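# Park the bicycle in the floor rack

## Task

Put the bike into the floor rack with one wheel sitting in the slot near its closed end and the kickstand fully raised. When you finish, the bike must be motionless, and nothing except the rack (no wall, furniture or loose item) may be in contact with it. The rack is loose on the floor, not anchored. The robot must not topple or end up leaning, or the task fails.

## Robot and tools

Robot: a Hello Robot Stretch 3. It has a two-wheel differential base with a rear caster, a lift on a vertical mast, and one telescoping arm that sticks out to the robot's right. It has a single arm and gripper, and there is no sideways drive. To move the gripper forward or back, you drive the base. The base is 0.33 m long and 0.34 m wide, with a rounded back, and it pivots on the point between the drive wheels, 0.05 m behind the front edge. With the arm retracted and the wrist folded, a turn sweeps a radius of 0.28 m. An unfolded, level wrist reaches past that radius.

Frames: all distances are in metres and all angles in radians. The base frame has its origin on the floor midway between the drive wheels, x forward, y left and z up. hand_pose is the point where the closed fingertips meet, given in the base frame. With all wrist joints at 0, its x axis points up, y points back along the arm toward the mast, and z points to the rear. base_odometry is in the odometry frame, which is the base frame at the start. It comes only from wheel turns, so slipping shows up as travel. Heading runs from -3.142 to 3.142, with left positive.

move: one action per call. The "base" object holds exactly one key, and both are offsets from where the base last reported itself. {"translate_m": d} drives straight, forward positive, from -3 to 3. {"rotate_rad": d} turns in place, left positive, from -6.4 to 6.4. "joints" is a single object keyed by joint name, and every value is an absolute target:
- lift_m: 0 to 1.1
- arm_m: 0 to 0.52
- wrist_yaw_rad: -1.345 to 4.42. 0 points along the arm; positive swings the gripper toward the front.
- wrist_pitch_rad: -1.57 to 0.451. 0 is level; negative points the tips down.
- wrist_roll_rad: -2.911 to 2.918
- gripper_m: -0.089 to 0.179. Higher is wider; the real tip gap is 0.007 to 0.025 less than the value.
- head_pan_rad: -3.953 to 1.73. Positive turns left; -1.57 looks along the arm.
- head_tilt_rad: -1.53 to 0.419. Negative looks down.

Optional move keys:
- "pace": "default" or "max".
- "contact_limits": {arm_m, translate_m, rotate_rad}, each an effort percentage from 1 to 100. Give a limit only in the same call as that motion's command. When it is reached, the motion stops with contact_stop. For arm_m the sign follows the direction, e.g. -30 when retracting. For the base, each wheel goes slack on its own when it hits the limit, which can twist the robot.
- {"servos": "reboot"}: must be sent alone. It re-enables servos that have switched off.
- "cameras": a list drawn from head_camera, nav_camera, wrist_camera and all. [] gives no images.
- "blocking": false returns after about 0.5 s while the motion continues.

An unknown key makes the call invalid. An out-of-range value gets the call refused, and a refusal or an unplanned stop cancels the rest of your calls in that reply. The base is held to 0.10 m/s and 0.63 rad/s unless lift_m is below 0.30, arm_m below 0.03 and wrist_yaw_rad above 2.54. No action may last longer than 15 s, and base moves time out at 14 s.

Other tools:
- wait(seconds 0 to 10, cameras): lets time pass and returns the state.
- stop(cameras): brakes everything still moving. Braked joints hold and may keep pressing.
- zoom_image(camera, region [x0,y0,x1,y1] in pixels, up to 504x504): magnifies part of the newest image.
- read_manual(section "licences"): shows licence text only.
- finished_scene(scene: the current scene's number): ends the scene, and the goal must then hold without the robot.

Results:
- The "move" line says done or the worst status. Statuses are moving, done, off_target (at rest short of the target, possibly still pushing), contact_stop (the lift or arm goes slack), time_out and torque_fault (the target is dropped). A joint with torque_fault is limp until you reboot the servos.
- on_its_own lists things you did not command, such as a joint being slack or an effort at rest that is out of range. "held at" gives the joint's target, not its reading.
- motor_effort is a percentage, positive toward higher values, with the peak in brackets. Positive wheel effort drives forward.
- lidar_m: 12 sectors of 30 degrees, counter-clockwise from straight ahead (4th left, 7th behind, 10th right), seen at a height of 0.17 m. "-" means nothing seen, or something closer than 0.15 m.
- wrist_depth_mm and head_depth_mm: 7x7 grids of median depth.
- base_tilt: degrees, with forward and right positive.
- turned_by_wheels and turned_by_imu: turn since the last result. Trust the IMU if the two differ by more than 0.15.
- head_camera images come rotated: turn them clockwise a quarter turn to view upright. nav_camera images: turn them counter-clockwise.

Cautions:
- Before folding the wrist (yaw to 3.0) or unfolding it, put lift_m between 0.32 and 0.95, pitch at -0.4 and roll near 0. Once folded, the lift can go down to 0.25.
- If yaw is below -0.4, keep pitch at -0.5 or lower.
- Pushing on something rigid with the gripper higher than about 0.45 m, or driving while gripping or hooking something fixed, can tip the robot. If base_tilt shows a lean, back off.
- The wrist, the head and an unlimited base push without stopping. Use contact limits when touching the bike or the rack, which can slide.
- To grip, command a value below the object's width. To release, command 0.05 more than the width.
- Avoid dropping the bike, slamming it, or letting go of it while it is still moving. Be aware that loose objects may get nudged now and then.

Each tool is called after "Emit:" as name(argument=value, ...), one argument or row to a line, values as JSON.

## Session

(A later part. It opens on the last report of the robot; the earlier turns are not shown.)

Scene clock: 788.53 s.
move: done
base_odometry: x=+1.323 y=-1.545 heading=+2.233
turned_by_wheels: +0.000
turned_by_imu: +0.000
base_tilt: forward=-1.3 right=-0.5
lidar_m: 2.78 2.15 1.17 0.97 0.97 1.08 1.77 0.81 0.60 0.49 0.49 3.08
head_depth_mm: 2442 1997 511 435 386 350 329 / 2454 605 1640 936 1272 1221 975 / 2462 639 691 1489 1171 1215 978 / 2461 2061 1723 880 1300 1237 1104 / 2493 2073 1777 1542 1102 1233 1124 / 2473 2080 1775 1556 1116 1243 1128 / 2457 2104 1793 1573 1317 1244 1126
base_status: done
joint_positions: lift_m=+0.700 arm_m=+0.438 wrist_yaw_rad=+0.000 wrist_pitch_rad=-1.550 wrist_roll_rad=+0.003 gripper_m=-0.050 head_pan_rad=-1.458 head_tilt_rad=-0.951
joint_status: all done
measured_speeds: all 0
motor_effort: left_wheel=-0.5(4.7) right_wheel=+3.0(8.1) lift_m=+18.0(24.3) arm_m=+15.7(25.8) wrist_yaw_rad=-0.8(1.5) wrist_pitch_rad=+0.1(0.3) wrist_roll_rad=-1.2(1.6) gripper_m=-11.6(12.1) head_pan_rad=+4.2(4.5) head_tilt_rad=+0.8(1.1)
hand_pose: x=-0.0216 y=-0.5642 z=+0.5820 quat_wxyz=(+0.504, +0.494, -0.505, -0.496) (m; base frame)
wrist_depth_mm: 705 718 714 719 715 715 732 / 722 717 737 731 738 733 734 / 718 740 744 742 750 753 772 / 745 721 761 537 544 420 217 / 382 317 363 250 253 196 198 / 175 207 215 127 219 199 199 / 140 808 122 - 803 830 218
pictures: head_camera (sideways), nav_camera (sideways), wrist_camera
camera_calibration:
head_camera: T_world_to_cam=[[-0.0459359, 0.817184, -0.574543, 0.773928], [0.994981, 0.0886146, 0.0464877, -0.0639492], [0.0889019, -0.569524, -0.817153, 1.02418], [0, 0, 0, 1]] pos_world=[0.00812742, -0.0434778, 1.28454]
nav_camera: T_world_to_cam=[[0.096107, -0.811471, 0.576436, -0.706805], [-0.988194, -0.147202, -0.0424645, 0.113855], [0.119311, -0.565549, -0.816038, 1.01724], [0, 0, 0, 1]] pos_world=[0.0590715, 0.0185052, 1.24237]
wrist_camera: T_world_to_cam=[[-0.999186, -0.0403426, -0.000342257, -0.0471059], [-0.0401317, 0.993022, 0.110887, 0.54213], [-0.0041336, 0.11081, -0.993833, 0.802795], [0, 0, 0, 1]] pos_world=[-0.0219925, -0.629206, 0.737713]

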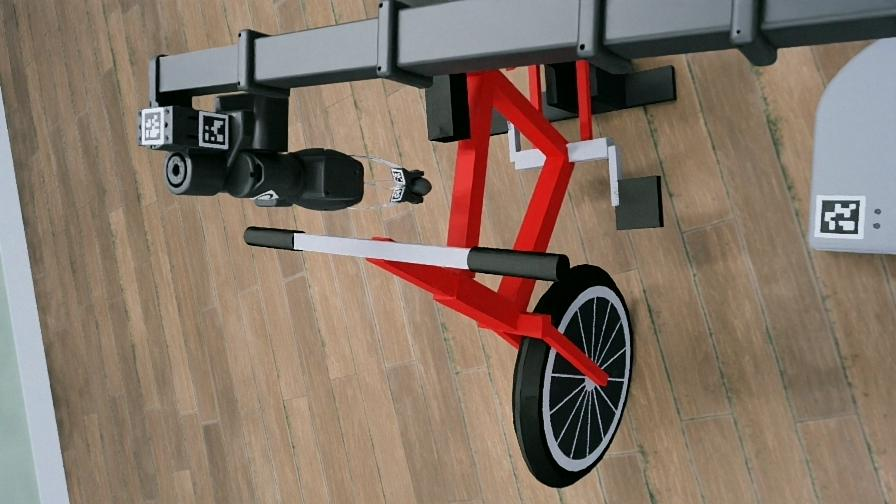

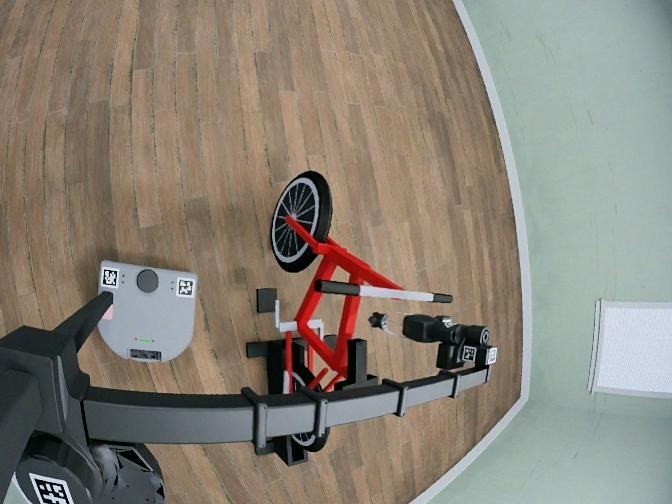

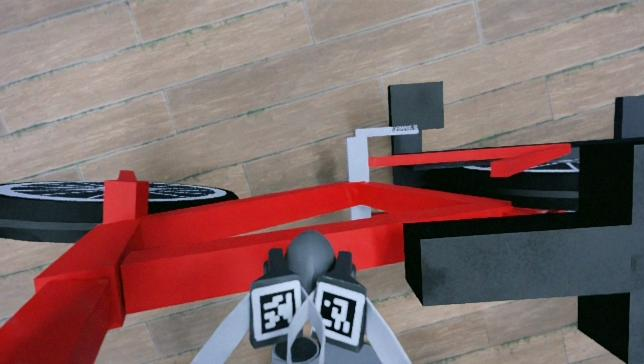

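Emit:
move(
  joints={"lift_m": 0.65},
  cameras=[],
)

Emit:
move(
  base={"translate_m": -0.06},
  contact_limits={"translate_m": 35},
)

Scene clock: 793.90 s.
move: done
base_odometry: x=+1.323 y=-1.545 heading=+2.233
turned_by_wheels: +0.000
turned_by_imu: +0.000
base_tilt: forward=-1.4 right=-0.4
lidar_m: 2.78 2.15 1.17 0.97 0.97 1.09 1.76 0.81 0.60 0.49 0.49 3.10
head_depth_mm: 2469 2029 1669 489 434 392 355 / 2459 2058 658 896 1254 1225 973 / 2475 2041 706 1467 1178 1214 974 / 2481 2056 1731 879 1306 1232 1103 / 2506 2078 1785 1552 1101 1241 1127 / 2489 2092 1787 1557 1117 1240 1124 / 2479 2097 1779 1563 1315 1245 1130
base_status: not commanded
joint_positions: lift_m=+0.650 arm_m=+0.438 wrist_yaw_rad=+0.000 wrist_pitch_rad=-1.550 wrist_roll_rad=+0.003 gripper_m=-0.050 head_pan_rad=-1.458 head_tilt_rad=-0.951
joint_status: all done
measured_speeds: all 0
motor_effort: left_wheel=-1.0(1.2) right_wheel=+2.8(3.1) lift_m=+19.0(22.3) arm_m=+15.0(15.7) wrist_yaw_rad=-1.3(1.8) wrist_pitch_rad=-0.1(0.3) wrist_roll_rad=-1.2(1.6) gripper_m=-11.3(12.0) head_pan_rad=+3.5(4.4) head_tilt_rad=+1.1(1.2)
hand_pose: x=-0.0216 y=-0.5642 z=+0.5320 quat_wxyz=(+0.504, +0.494, -0.505, -0.496) (m; base frame)
wrist_depth_mm: 656 663 670 656 667 673 680 / 666 677 677 702 700 677 679 / 681 691 689 689 675 697 726 / 699 699 695 698 493 438 373 / 324 294 341 395 227 229 186 / 180 170 173 127 204 146 147 / 154 163 122 126 155 148 149
pictures: none
No camera images: "cameras" was empty.

Scene clock: 795.60 s.
move: done
base_odometry: x=+1.360 y=-1.592 heading=+2.233
turned_by_wheels: +0.000
turned_by_imu: +0.000
base_tilt: forward=-1.3 right=-0.5
lidar_m: 2.84 2.12 1.15 0.96 0.95 1.06 1.73 1.91 0.58 0.51 0.50 0.71
head_depth_mm: 2447 2035 1668 489 433 393 356 / 2457 2043 658 901 1225 1227 979 / 2490 2063 709 946 1197 1226 977 / 2492 2081 1741 1484 1333 1232 1107 / 2519 2090 1774 948 1097 1239 1119 / 2508 2098 1792 1555 1112 1238 1126 / 2470 2119 1790 1572 1145 1242 1137
base_status: done
joint_positions: lift_m=+0.650 arm_m=+0.438 wrist_yaw_rad=+0.000 wrist_pitch_rad=-1.550 wrist_roll_rad=+0.003 gripper_m=-0.050 head_pan_rad=-1.458 head_tilt_rad=-0.951
joint_status: not commanded
measured_speeds: all 0
motor_effort: left_wheel=-4.3(7.9) right_wheel=-1.1(13.0) lift_m=+20.8(21.8) arm_m=+15.6(15.6) wrist_yaw_rad=-0.5(1.4) wrist_pitch_rad=+0.0(0.3) wrist_roll_rad=-1.3(1.5) gripper_m=-9.9(11.8) head_pan_rad=+3.9(4.4) head_tilt_rad=+0.8(1.3)
contact_limits: translate_m 35 (maximum 100)
hand_pose: x=-0.0216 y=-0.5643 z=+0.5320 quat_wxyz=(+0.504, +0.494, -0.506, -0.496) (m; base frame)
wrist_depth_mm: 654 653 679 661 655 677 681 / 676 686 676 696 678 694 697 / 696 691 696 691 683 684 692 / 697 692 707 705 494 367 166 / 281 312 356 230 222 184 159 / 170 175 181 127 146 146 147 / 163 176 122 127 147 149 150
pictures: head_camera (sideways), nav_camera (sideways), wrist_camera
camera_calibration:
head_camera: T_world_to_cam=[[-0.0459381, 0.817184, -0.574543, 0.773928], [0.99498, 0.0886174, 0.0464877, -0.0639492], [0.0889035, -0.569524, -0.817153, 1.02418], [0, 0, 0, 1]] pos_world=[0.00812754, -0.0434778, 1.28454]
nav_camera: T_world_to_cam=[[0.0961092, -0.811471, 0.576436, -0.706805], [-0.988194, -0.147205, -0.0424645, 0.113855], [0.119313, -0.565549, -0.816038, 1.01724], [0, 0, 0, 1]] pos_world=[0.0590714, 0.0185054, 1.24237]
wrist_camera: T_world_to_cam=[[-0.999196, -0.0400812, -0.000331741, -0.0469791], [-0.0398718, 0.993062, 0.110626, 0.54791], [-0.00410456, 0.11055, -0.993862, 0.752967], [0, 0, 0, 1]] pos_world=[-0.0220046, -0.629232, 0.687716]

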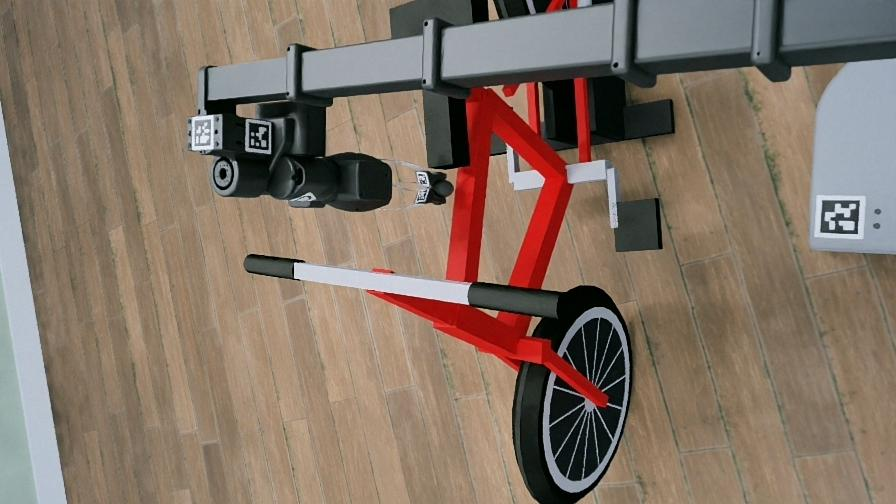

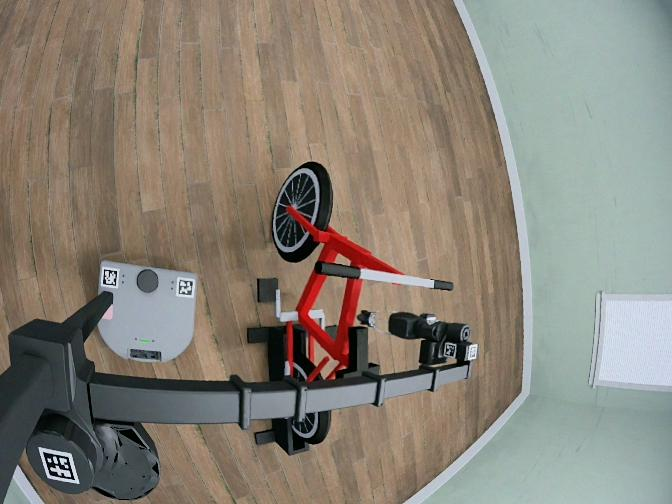

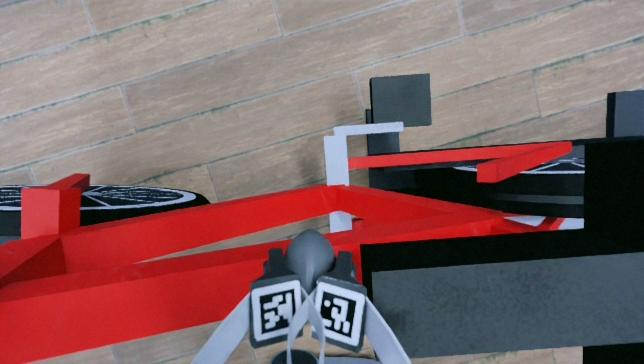

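Emit:
move(
  base={"translate_m": -0.05},
  contact_limits={"translate_m": 35},
)

Scene clock: 798.77 s.
move: done
base_odometry: x=+1.391 y=-1.632 heading=+2.233
turned_by_wheels: +0.000
turned_by_imu: +0.000
base_tilt: forward=-1.3 right=-0.4
lidar_m: 2.88 2.08 1.13 0.94 0.93 1.04 1.70 1.86 0.59 0.49 0.49 3.13
head_depth_mm: 2446 2023 1670 489 433 393 356 / 2444 2059 656 936 1237 1233 976 / 2507 2047 704 1448 1173 1227 978 / 2468 2089 1731 909 1328 1235 1104 / 2507 2071 1777 1522 1090 1241 1123 / 2503 2107 1779 1553 1103 1240 1129 / 2453 2108 1810 1574 1171 1252 1126
base_status: done
joint_positions: lift_m=+0.650 arm_m=+0.438 wrist_yaw_rad=-0.001 wrist_pitch_rad=-1.552 wrist_roll_rad=+0.003 gripper_m=-0.050 head_pan_rad=-1.458 head_tilt_rad=-0.951
joint_status: not commanded
measured_speeds: all 0
motor_effort: left_wheel=-3.9(8.0) right_wheel=-0.2(18.4) lift_m=+24.3(24.7) arm_m=+13.9(15.5) wrist_yaw_rad=+2.1(2.1) wrist_pitch_rad=+0.4(1.0) wrist_roll_rad=-1.3(1.7) gripper_m=-8.8(10.3) head_pan_rad=+3.9(4.6) head_tilt_rad=+0.8(1.4)
contact_limits: translate_m 35 (maximum 100)
hand_pose: x=-0.0216 y=-0.5638 z=+0.5321 quat_wxyz=(+0.504, +0.494, -0.505, -0.497) (m; base frame)
wrist_depth_mm: 652 669 659 657 669 664 659 / 653 675 670 705 685 683 688 / 690 683 698 693 692 697 695 / 688 699 701 706 486 400 176 / 281 305 359 398 236 238 177 / 210 186 178 128 161 146 148 / 159 168 123 126 148 148 149
pictures: head_camera (sideways), nav_camera (sideways), wrist_camera
camera_calibration:
head_camera: T_world_to_cam=[[-0.0459575, 0.817183, -0.574543, 0.773928], [0.994978, 0.088641, 0.0464877, -0.0639492], [0.088917, -0.569522, -0.817153, 1.02418], [0, 0, 0, 1]] pos_world=[0.00812857, -0.0434778, 1.28454]
nav_camera: T_world_to_cam=[[0.0961284, -0.811468, 0.576436, -0.706805], [-0.988191, -0.147228, -0.0424645, 0.113855], [0.119326, -0.565546, -0.816038, 1.01724], [0, 0, 0, 1]] pos_world=[0.059071, 0.0185066, 1.24237]
wrist_camera: T_world_to_cam=[[-0.999238, -0.0390197, -0.000410118, -0.0462994], [-0.0388178, 0.992885, 0.112574, 0.546293], [-0.00398541, 0.112504, -0.993643, 0.753936], [0, 0, 0, 1]] pos_world=[-0.0220535, -0.629033, 0.687626]

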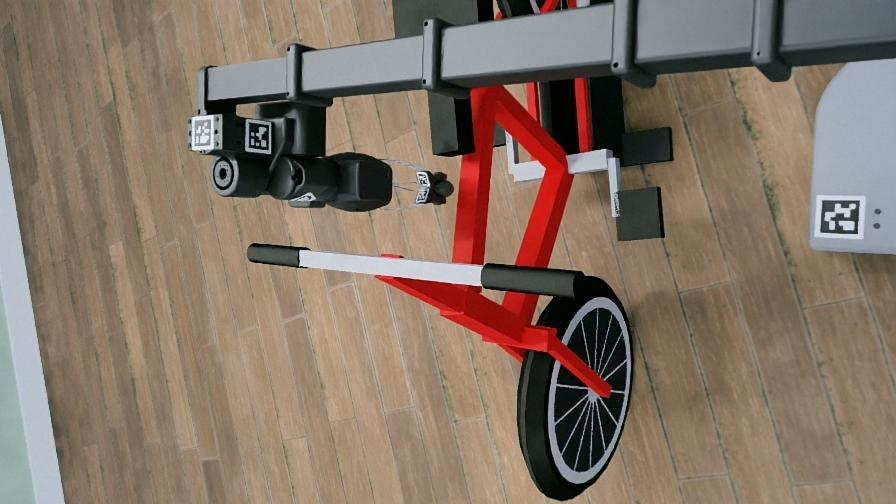

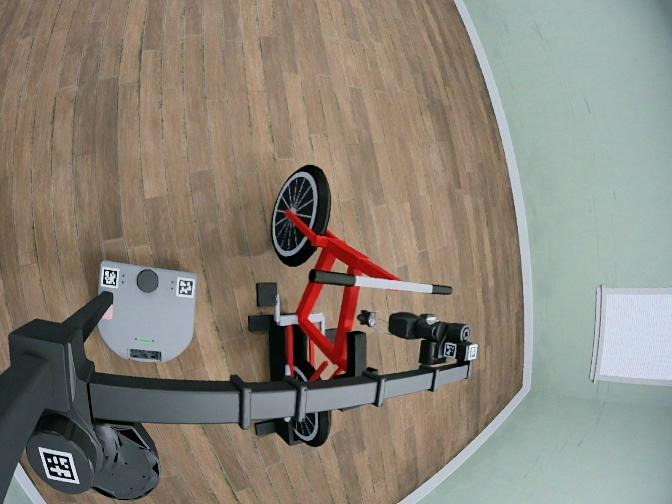

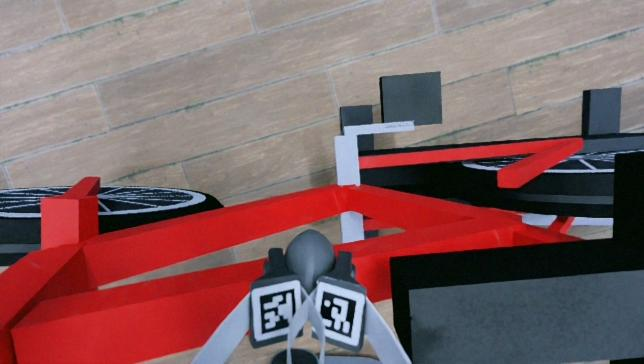

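Emit:
move(
  joints={"lift_m": 0.93},
  cameras=["wrist_camera"],
)

Emit:
zoom_image(
  camera="wrist_camera",
  region=[420, 40, 644, 264],
)

Scene clock: 806.20 s.
move: done
base_odometry: x=+1.391 y=-1.632 heading=+2.233
turned_by_wheels: +0.000
turned_by_imu: +0.000
base_tilt: forward=-1.4 right=-0.4
lidar_m: 2.89 2.07 1.12 0.94 0.94 1.04 1.70 1.86 0.60 0.49 0.49 3.13
head_depth_mm: 2378 2050 1745 883 1143 1223 1115 / 540 2011 1753 955 1250 1228 978 / 490 1944 1732 1531 1179 1228 980 / 2488 2060 1733 897 1312 1237 1109 / 2508 2093 1773 1521 1096 1238 1118 / 2509 2082 1777 1561 1102 1245 1124 / 2469 2106 1793 1561 1241 1245 1127
base_status: not commanded
joint_positions: lift_m=+0.930 arm_m=+0.438 wrist_yaw_rad=-0.001 wrist_pitch_rad=-1.551 wrist_roll_rad=+0.003 gripper_m=-0.050 head_pan_rad=-1.458 head_tilt_rad=-0.951
joint_status: all done
measured_speeds: all 0
motor_effort: left_wheel=-2.9(4.0) right_wheel=-0.1(0.4) lift_m=+33.5(37.7) arm_m=+14.2(15.0) wrist_yaw_rad=+1.2(2.4) wrist_pitch_rad=+0.2(0.5) wrist_roll_rad=-1.3(1.7) gripper_m=-9.4(9.7) head_pan_rad=+3.8(4.5) head_tilt_rad=+0.5(1.3)
contact_limits: translate_m 35 (maximum 100)
hand_pose: x=-0.0216 y=-0.5639 z=+0.8120 quat_wxyz=(+0.504, +0.494, -0.506, -0.496) (m; base frame)
wrist_depth_mm: 920 962 923 936 960 981 927 / 956 949 956 979 964 986 971 / 937 979 998 958 954 999 - / - 980 579 688 425 427 - / - - 449 797 - - - / - - 285 128 - - - / - - 120 896 - - -
pictures: wrist_camera
camera_calibration:
wrist_camera: T_world_to_cam=[[-0.999238, -0.0390207, -0.000384359, -0.0462127], [-0.0388185, 0.992957, 0.111934, 0.515498], [-0.00398608, 0.111863, -0.993716, 1.03187], [0, 0, 0, 1]] pos_world=[-0.0220536, -0.629099, 0.967663]

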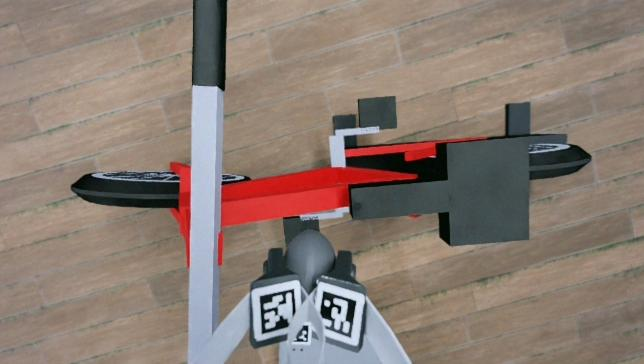

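Scaled by 2.250.

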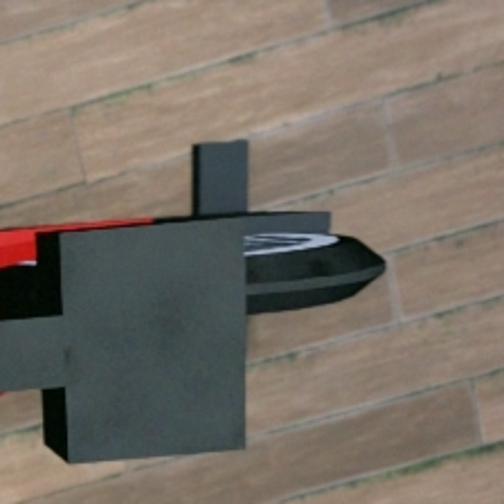

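Emit:
move(
  joints={"arm_m": 0.2, "head_pan_rad": -1.95, "head_tilt_rad": -0.85},
)

Emit:
zoom_image(
  camera="head_camera",
  region=[400, 50, 760, 450],
)

Scene clock: 813.50 s.
move: done
base_odometry: x=+1.391 y=-1.632 heading=+2.233
turned_by_wheels: +0.000
turned_by_imu: +0.000
base_tilt: forward=-1.3 right=-0.4
lidar_m: 2.87 2.08 1.13 0.94 0.93 1.05 1.70 1.86 0.60 0.49 0.49 3.12
head_depth_mm: 1942 2158 2006 - - 1240 1127 / 2122 2320 - - 1362 1262 1129 / 2312 2482 - 1627 1191 1273 1137 / 2582 - - 950 1166 1232 1137 / 2716 317 336 1674 1041 1119 1147 / 2872 305 318 362 1379 1233 1146 / 2694 299 315 405 793 919 1135
base_status: not commanded
joint_positions: lift_m=+0.930 arm_m=+0.200 wrist_yaw_rad=+0.000 wrist_pitch_rad=-1.550 wrist_roll_rad=+0.003 gripper_m=-0.050 head_pan_rad=-1.942 head_tilt_rad=-0.853
joint_status: all done
measured_speeds: all 0
motor_effort: left_wheel=-3.4(4.2) right_wheel=+0.1(0.5) lift_m=+29.6(32.2) arm_m=-14.4(24.5) wrist_yaw_rad=+1.7(2.1) wrist_pitch_rad=-0.1(0.5) wrist_roll_rad=-1.1(1.6) gripper_m=-9.0(9.8) head_pan_rad=-3.0(7.0) head_tilt_rad=+1.2(3.3)
contact_limits: translate_m 35 (maximum 100)
hand_pose: x=-0.0216 y=-0.3261 z=+0.8120 quat_wxyz=(+0.504, +0.494, -0.506, -0.496) (m; base frame)
wrist_depth_mm: 919 935 414 451 427 402 959 / 941 962 273 972 961 874 982 / 960 956 978 - 991 - - / 971 996 - - - - - / - - - 878 - - - / - - - 128 - - - / - - 121 894 - - -
pictures: head_camera (sideways), nav_camera (sideways), wrist_camera
camera_calibration:
head_camera: T_world_to_cam=[[0.317537, 0.688194, -0.65235, 0.873084], [0.92367, -0.380092, 0.0486269, -0.0663053], [-0.214488, -0.617996, -0.756357, 0.946985], [0, 0, 0, 1]] pos_world=[-0.0128748, -0.0408204, 1.28904]
nav_camera: T_world_to_cam=[[-0.2704, -0.706305, 0.65423, -0.805928], [-0.944672, 0.325712, -0.0388053, 0.10883], [-0.185682, -0.628526, -0.755299, 0.940122], [0, 0, 0, 1]] pos_world=[0.0594499, -0.0137871, 1.24156]
wrist_camera: T_world_to_cam=[[-0.999209, -0.0397713, -0.000350762, -0.0372128], [-0.0395634, 0.993006, 0.111242, 0.27991], [-0.00407592, 0.111168, -0.993793, 1.00508], [0, 0, 0, 1]] pos_world=[-0.0220125, -0.391165, 0.967695]

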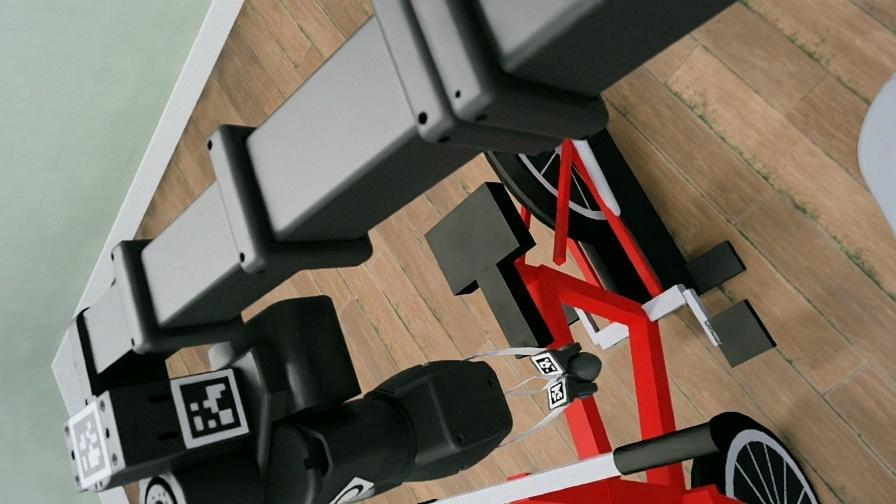

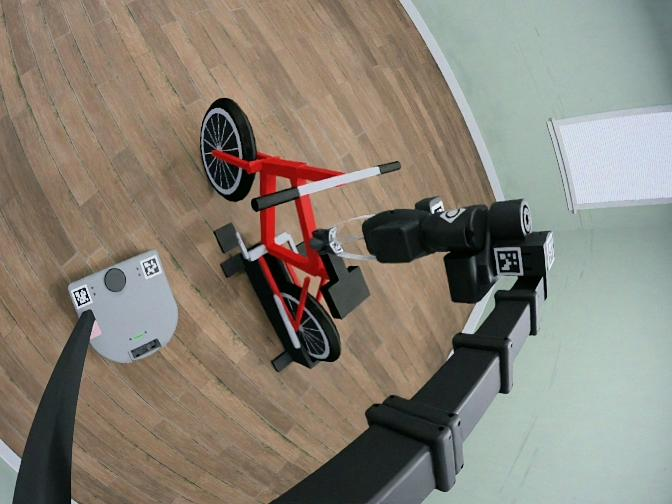

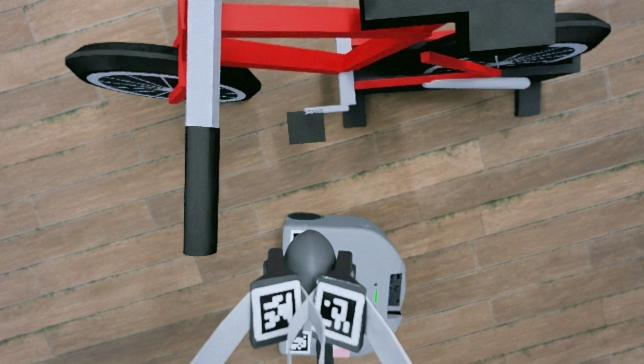

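Scaled by 1.260 from the camera's 896x504 image, which has a finer 1280x720 frame.

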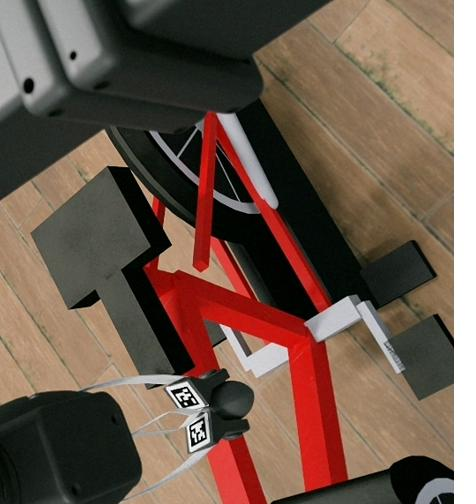

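Emit:
move(
  joints={"arm_m": 0.13, "lift_m": 0.4, "head_pan_rad": -2.15, "head_tilt_rad": -0.9},
  cameras=["head_camera", "nav_camera"],
)

Emit:
zoom_image(
  camera="head_camera",
  region=[400, 50, 760, 450],
)

Scene clock: 827.63 s.
move: done
base_odometry: x=+1.391 y=-1.632 heading=+2.233
turned_by_wheels: +0.000
turned_by_imu: +0.000
base_tilt: forward=-1.3 right=-0.5
lidar_m: 2.89 2.07 1.13 0.94 0.94 1.04 1.70 1.86 0.59 0.49 0.49 3.13
head_depth_mm: 1778 2022 1862 1603 1399 1252 1120 / 1903 2115 1879 1604 1413 1251 1107 / 2020 2204 1896 1575 1380 1256 581 / 2168 2275 1904 1627 1239 1199 1099 / 2343 2306 1911 929 1214 678 1096 / 2542 2313 1930 1632 1054 1084 1133 / 2681 2324 1914 1645 1379 1077 1126
base_status: not commanded
joint_positions: lift_m=+0.400 arm_m=+0.130 wrist_yaw_rad=+0.000 wrist_pitch_rad=-1.550 wrist_roll_rad=+0.003 gripper_m=-0.050 head_pan_rad=-2.142 head_tilt_rad=-0.888
joint_status: all done
measured_speeds: all 0
motor_effort: left_wheel=-3.1(4.0) right_wheel=-0.3(0.4) lift_m=+19.3(29.4) arm_m=-13.7(22.0) wrist_yaw_rad=-0.1(2.1) wrist_pitch_rad=+0.0(0.3) wrist_roll_rad=-1.0(1.5) gripper_m=-9.1(9.9) head_pan_rad=-3.0(6.0) head_tilt_rad=-5.6(7.2)
contact_limits: translate_m 35 (maximum 100)
hand_pose: x=-0.0216 y=-0.2561 z=+0.2820 quat_wxyz=(+0.504, +0.494, -0.506, -0.496) (m; base frame)
wrist_depth_mm: 416 410 219 218 419 428 429 / 425 424 431 426 423 438 438 / 434 438 444 440 447 444 445 / 445 445 450 452 447 455 452 / 458 454 446 453 463 452 462 / 456 466 464 127 356 482 468 / 475 468 120 304 303 310 487
pictures: head_camera (sideways), nav_camera (sideways)
camera_calibration:
head_camera: T_world_to_cam=[[0.460241, 0.630677, -0.62484, 0.83637], [0.828858, -0.557404, 0.0479052, -0.0647852], [-0.318076, -0.539952, -0.779282, 0.977427], [0, 0, 0, 1]] pos_world=[-0.0203385, -0.0358271, 1.28739]
nav_camera: T_world_to_cam=[[-0.417677, -0.657844, 0.626727, -0.769194], [-0.860412, 0.508013, -0.0401776, 0.110101], [-0.291955, -0.556025, -0.778202, 0.970552], [0, 0, 0, 1]] pos_world=[0.0568154, -0.0222921, 1.24178]

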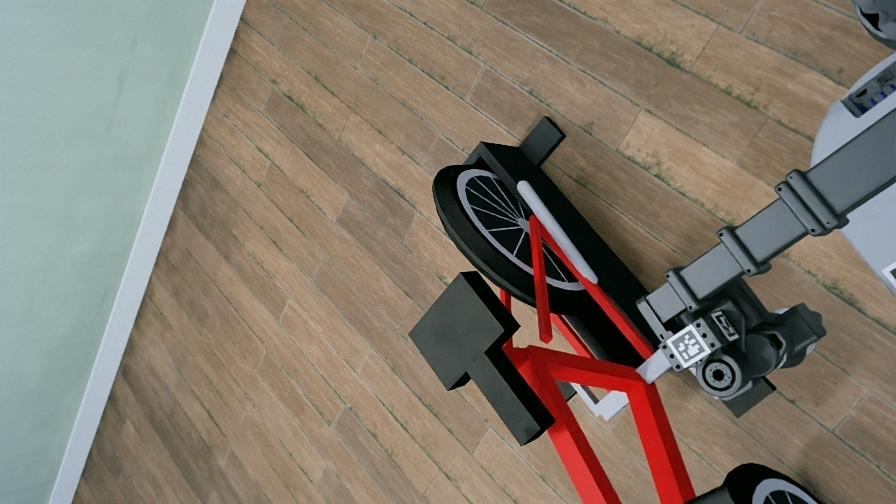

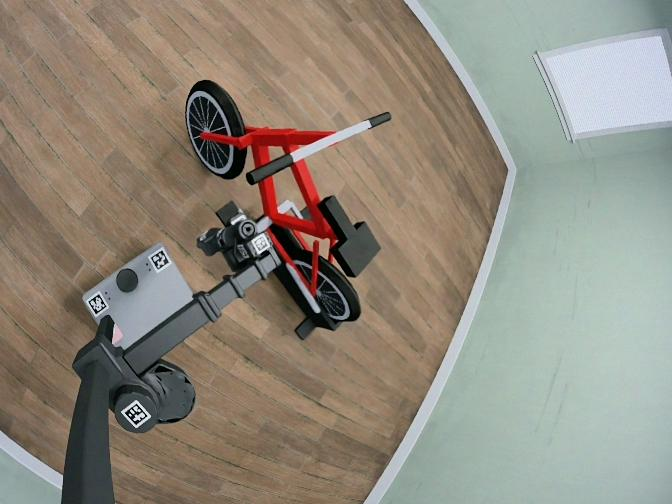

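Scaled by 1.260 from the camera's 896x504 image, which has a finer 1280x720 frame.

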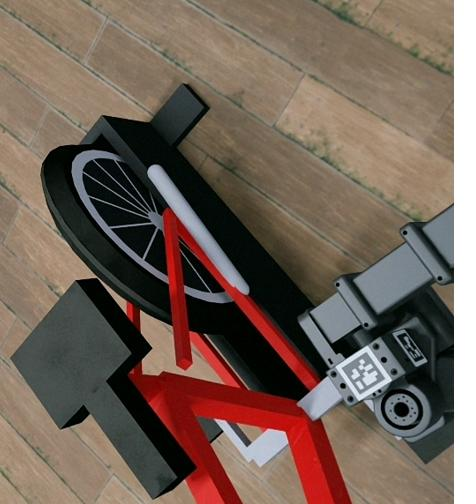

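Emit:
move(
  base={"translate_m": -0.39},
  joints={"lift_m": 0.55, "arm_m": 0.2, "head_pan_rad": -1.6, "head_tilt_rad": -0.95},
)

Emit:
zoom_image(
  camera="head_camera",
  region=[400, 50, 760, 450],
)

Scene clock: 860.37 s.
move: done
base_odometry: x=+1.631 y=-1.939 heading=+2.233
turned_by_wheels: +0.000
turned_by_imu: -0.001
base_tilt: forward=-1.3 right=-0.5
lidar_m: 3.23 1.84 0.98 0.81 0.81 0.91 1.47 1.50 0.60 0.55 0.56 0.70
head_depth_mm: 2134 2072 1769 1547 1371 1228 452 / 2386 2105 1774 1555 566 497 455 / 2533 2108 1790 1558 634 1238 982 / 2573 2120 1798 1561 672 1235 1113 / 2590 2128 1797 1558 1159 1241 1122 / 2592 2127 1804 892 1219 1246 1130 / 2560 2139 1822 1584 1180 1209 1134
base_status: done
joint_positions: lift_m=+0.550 arm_m=+0.200 wrist_yaw_rad=+0.000 wrist_pitch_rad=-1.550 wrist_roll_rad=+0.003 gripper_m=-0.050 head_pan_rad=-1.608 head_tilt_rad=-0.938
joint_status: all done
measured_speeds: all 0
motor_effort: left_wheel=-2.6(8.5) right_wheel=-0.5(4.6) lift_m=+33.5(40.4) arm_m=+13.4(23.3) wrist_yaw_rad=+0.3(2.2) wrist_pitch_rad=+0.0(0.4) wrist_roll_rad=-1.2(1.6) gripper_m=-8.3(10.0) head_pan_rad=+3.7(7.3) head_tilt_rad=-4.8(6.7)
hand_pose: x=-0.0216 y=-0.3261 z=+0.4320 quat_wxyz=(+0.504, +0.494, -0.506, -0.496) (m; base frame)
wrist_depth_mm: 368 433 453 485 500 569 568 / 564 568 585 583 577 586 597 / 580 587 584 595 592 601 611 / 597 598 601 602 607 611 616 / 617 607 624 609 623 622 625 / 619 621 613 127 630 641 652 / 626 631 122 468 474 649 646
pictures: head_camera (sideways), nav_camera (sideways), wrist_camera
camera_calibration:
head_camera: T_world_to_cam=[[0.0764989, 0.807079, -0.585466, 0.787411], [0.997067, -0.0605535, 0.0468056, -0.0643767], [0.00232382, -0.58733, -0.809344, 1.01456], [0, 0, 0, 1]] pos_world=[0.00159405, -0.0435209, 1.28514]
nav_camera: T_world_to_cam=[[-0.0260367, -0.808908, 0.587358, -0.72029], [-0.999117, 0.00166909, -0.0419907, 0.113305], [0.0329863, -0.587933, -0.808237, 1.00762], [0, 0, 0, 1]] pos_world=[0.0612134, 0.00957544, 1.24222]
wrist_camera: T_world_to_cam=[[-0.999209, -0.0397725, -0.000347603, -0.0373489], [-0.0395646, 0.993014, 0.111164, 0.322245], [-0.00407611, 0.11109, -0.993802, 0.627421], [0, 0, 0, 1]] pos_world=[-0.0220124, -0.391179, 0.587697]

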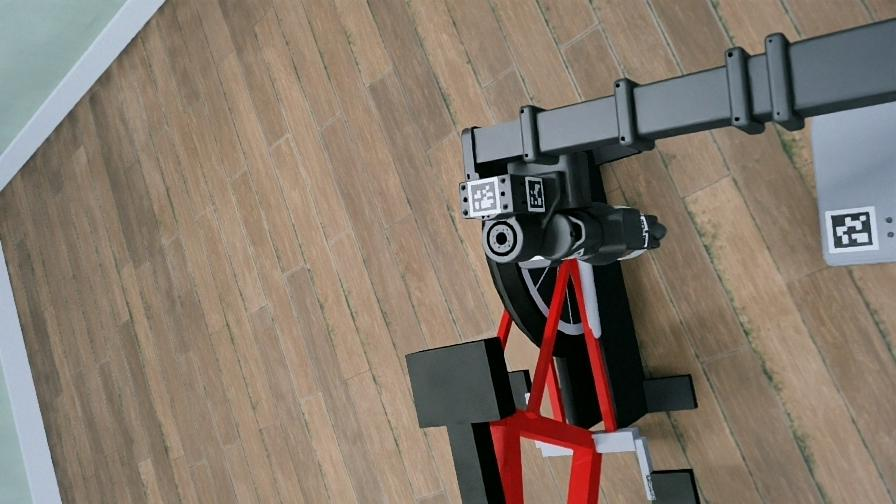

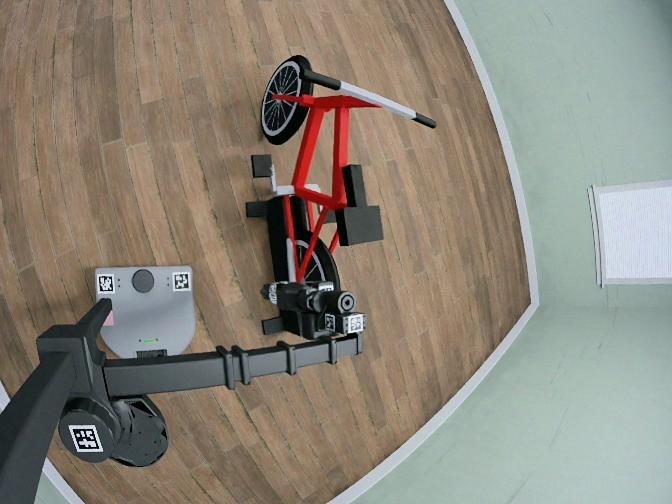

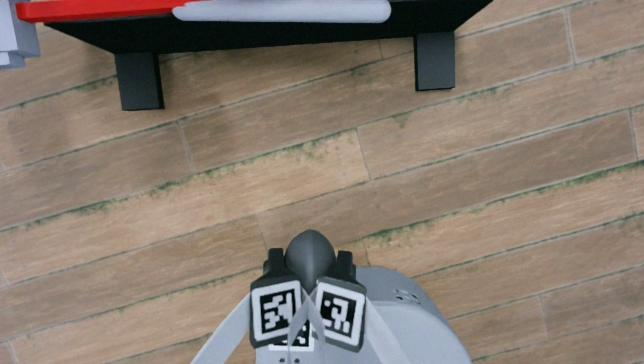

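Scaled by 1.260 from the camera's 896x504 image, which has a finer 1280x720 frame.

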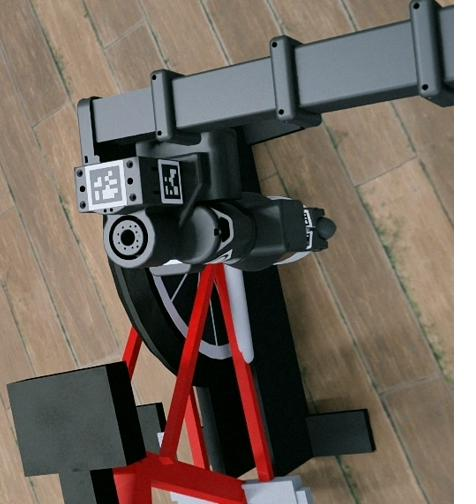

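Emit:
move(
  base={"translate_m": -0.035},
  joints={"lift_m": 0.355, "arm_m": 0.32},
)

Scene clock: 866.43 s.
move: done
base_odometry: x=+1.652 y=-1.967 heading=+2.233
turned_by_wheels: +0.000
turned_by_imu: +0.000
base_tilt: forward=-1.4 right=-0.5
lidar_m: 3.27 1.82 0.97 0.80 0.80 0.89 1.44 1.47 0.62 0.56 0.56 0.72
head_depth_mm: 2114 2073 1763 1533 1370 1232 1116 / 2360 2092 1770 1553 1367 1209 612 / 2562 2124 1795 1548 828 1213 981 / 2571 2107 1794 1555 1046 1233 1111 / 2550 2103 1807 1564 1152 1244 1124 / 2610 2117 1797 898 1220 1247 1128 / 2612 2163 1823 957 1134 1237 1127
base_status: done
joint_positions: lift_m=+0.355 arm_m=+0.320 wrist_yaw_rad=+0.000 wrist_pitch_rad=-1.550 wrist_roll_rad=+0.003 gripper_m=-0.050 head_pan_rad=-1.608 head_tilt_rad=-0.938
joint_status: all done
measured_speeds: all 0
motor_effort: left_wheel=-3.7(7.8) right_wheel=-1.4(4.6) lift_m=+19.4(29.8) arm_m=+15.0(25.7) wrist_yaw_rad=+2.3(2.3) wrist_pitch_rad=+0.0(0.3) wrist_roll_rad=-1.1(1.5) gripper_m=-8.8(10.1) head_pan_rad=+4.2(4.6) head_tilt_rad=-5.2(6.2)
hand_pose: x=-0.0216 y=-0.4462 z=+0.2370 quat_wxyz=(+0.504, +0.494, -0.506, -0.496) (m; base frame)
wrist_depth_mm: 138 155 167 194 215 227 382 / 183 183 184 226 230 285 391 / 370 389 391 391 394 396 399 / 382 397 396 397 405 401 410 / 408 406 404 404 414 411 413 / 415 407 411 127 416 422 424 / 427 420 120 431 431 437 430
pictures: head_camera (sideways), nav_camera (sideways), wrist_camera
camera_calibration:
head_camera: T_world_to_cam=[[0.0764404, 0.807085, -0.585466, 0.787412], [0.997071, -0.0604811, 0.0468056, -0.0643767], [0.00236646, -0.58733, -0.809344, 1.01456], [0, 0, 0, 1]] pos_world=[0.00159721, -0.0435212, 1.28514]
nav_camera: T_world_to_cam=[[-0.025978, -0.80891, 0.587358, -0.72029], [-0.999117, 0.00159656, -0.0419907, 0.113305], [0.0330289, -0.58793, -0.808237, 1.00762], [0, 0, 0, 1]] pos_world=[0.0612127, 0.00957944, 1.24222]
wrist_camera: T_world_to_cam=[[-0.999209, -0.0397726, -0.000339798, -0.0421933], [-0.0395647, 0.993036, 0.110972, 0.463189], [-0.0040762, 0.110897, -0.993824, 0.446881], [0, 0, 0, 1]] pos_world=[-0.0220124, -0.511199, 0.392706]

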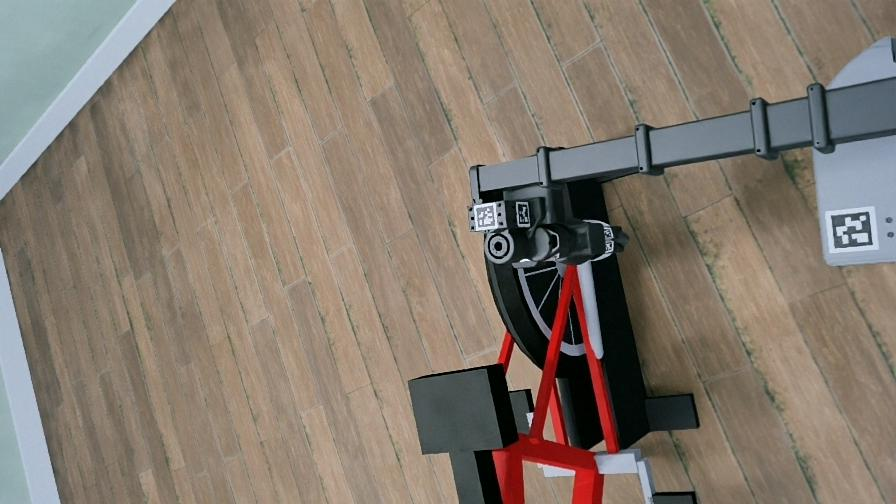

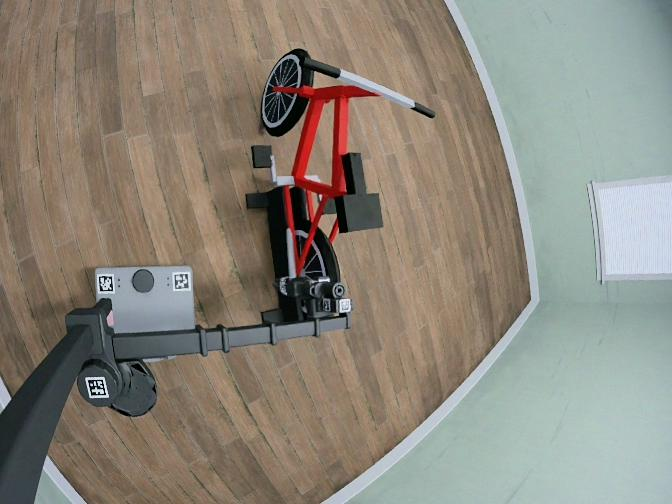

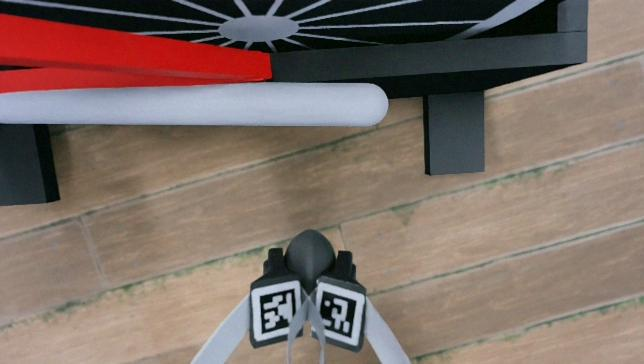

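Emit:
move(
  joints={"arm_m": 0.2},
  cameras=["head_camera"],
)

Emit:
finished_scene(
  scene=2,
)

Scene clock: 872.37 s.
move: done
base_odometry: x=+1.652 y=-1.967 heading=+2.233
turned_by_wheels: +0.000
turned_by_imu: +0.000
base_tilt: forward=-1.3 right=-0.5
lidar_m: 3.26 1.82 0.96 0.80 0.80 0.89 1.45 1.46 0.62 0.56 0.56 0.72
head_depth_mm: 2105 2078 1766 1546 1365 1223 1114 / 2388 2074 1782 1551 1368 1212 612 / 2523 2109 1777 1562 773 1202 977 / 2566 2107 1805 1565 1137 1207 1112 / 2564 2119 1815 1574 1149 1242 1124 / 2602 2141 1818 895 1219 1246 1130 / 2593 2146 1827 957 1125 1229 1138
base_status: not commanded
joint_positions: lift_m=+0.355 arm_m=+0.200 wrist_yaw_rad=+0.000 wrist_pitch_rad=-1.550 wrist_roll_rad=+0.003 gripper_m=-0.050 head_pan_rad=-1.608 head_tilt_rad=-0.938
joint_status: all done
measured_speeds: all 0
motor_effort: left_wheel=-3.8(4.2) right_wheel=-1.3(1.5) lift_m=+20.0(20.5) arm_m=-14.7(20.9) wrist_yaw_rad=-0.3(2.5) wrist_pitch_rad=+0.0(0.3) wrist_roll_rad=-1.3(1.4) gripper_m=-8.7(9.8) head_pan_rad=+3.8(4.6) head_tilt_rad=-5.1(6.0)
hand_pose: x=-0.0216 y=-0.3262 z=+0.2370 quat_wxyz=(+0.504, +0.494, -0.506, -0.496) (m; base frame)
wrist_depth_mm: 373 371 381 380 382 380 389 / 379 381 381 384 385 388 391 / 388 391 392 396 394 402 401 / 396 399 401 406 403 401 406 / 403 405 407 402 410 416 420 / 414 416 406 128 421 419 424 / 423 423 120 127 391 432 432
pictures: head_camera (sideways)
camera_calibration:
head_camera: T_world_to_cam=[[0.0764406, 0.807087, -0.585464, 0.787409], [0.997071, -0.0604815, 0.0468055, -0.0643766], [0.00236641, -0.587327, -0.809346, 1.01456], [0, 0, 0, 1]] pos_world=[0.0015972, -0.0435212, 1.28514]

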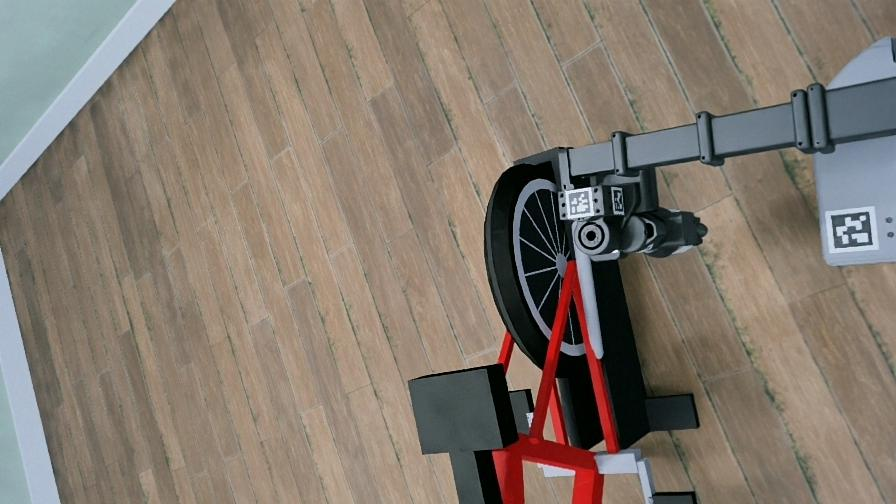

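The scene is finished: the task was done.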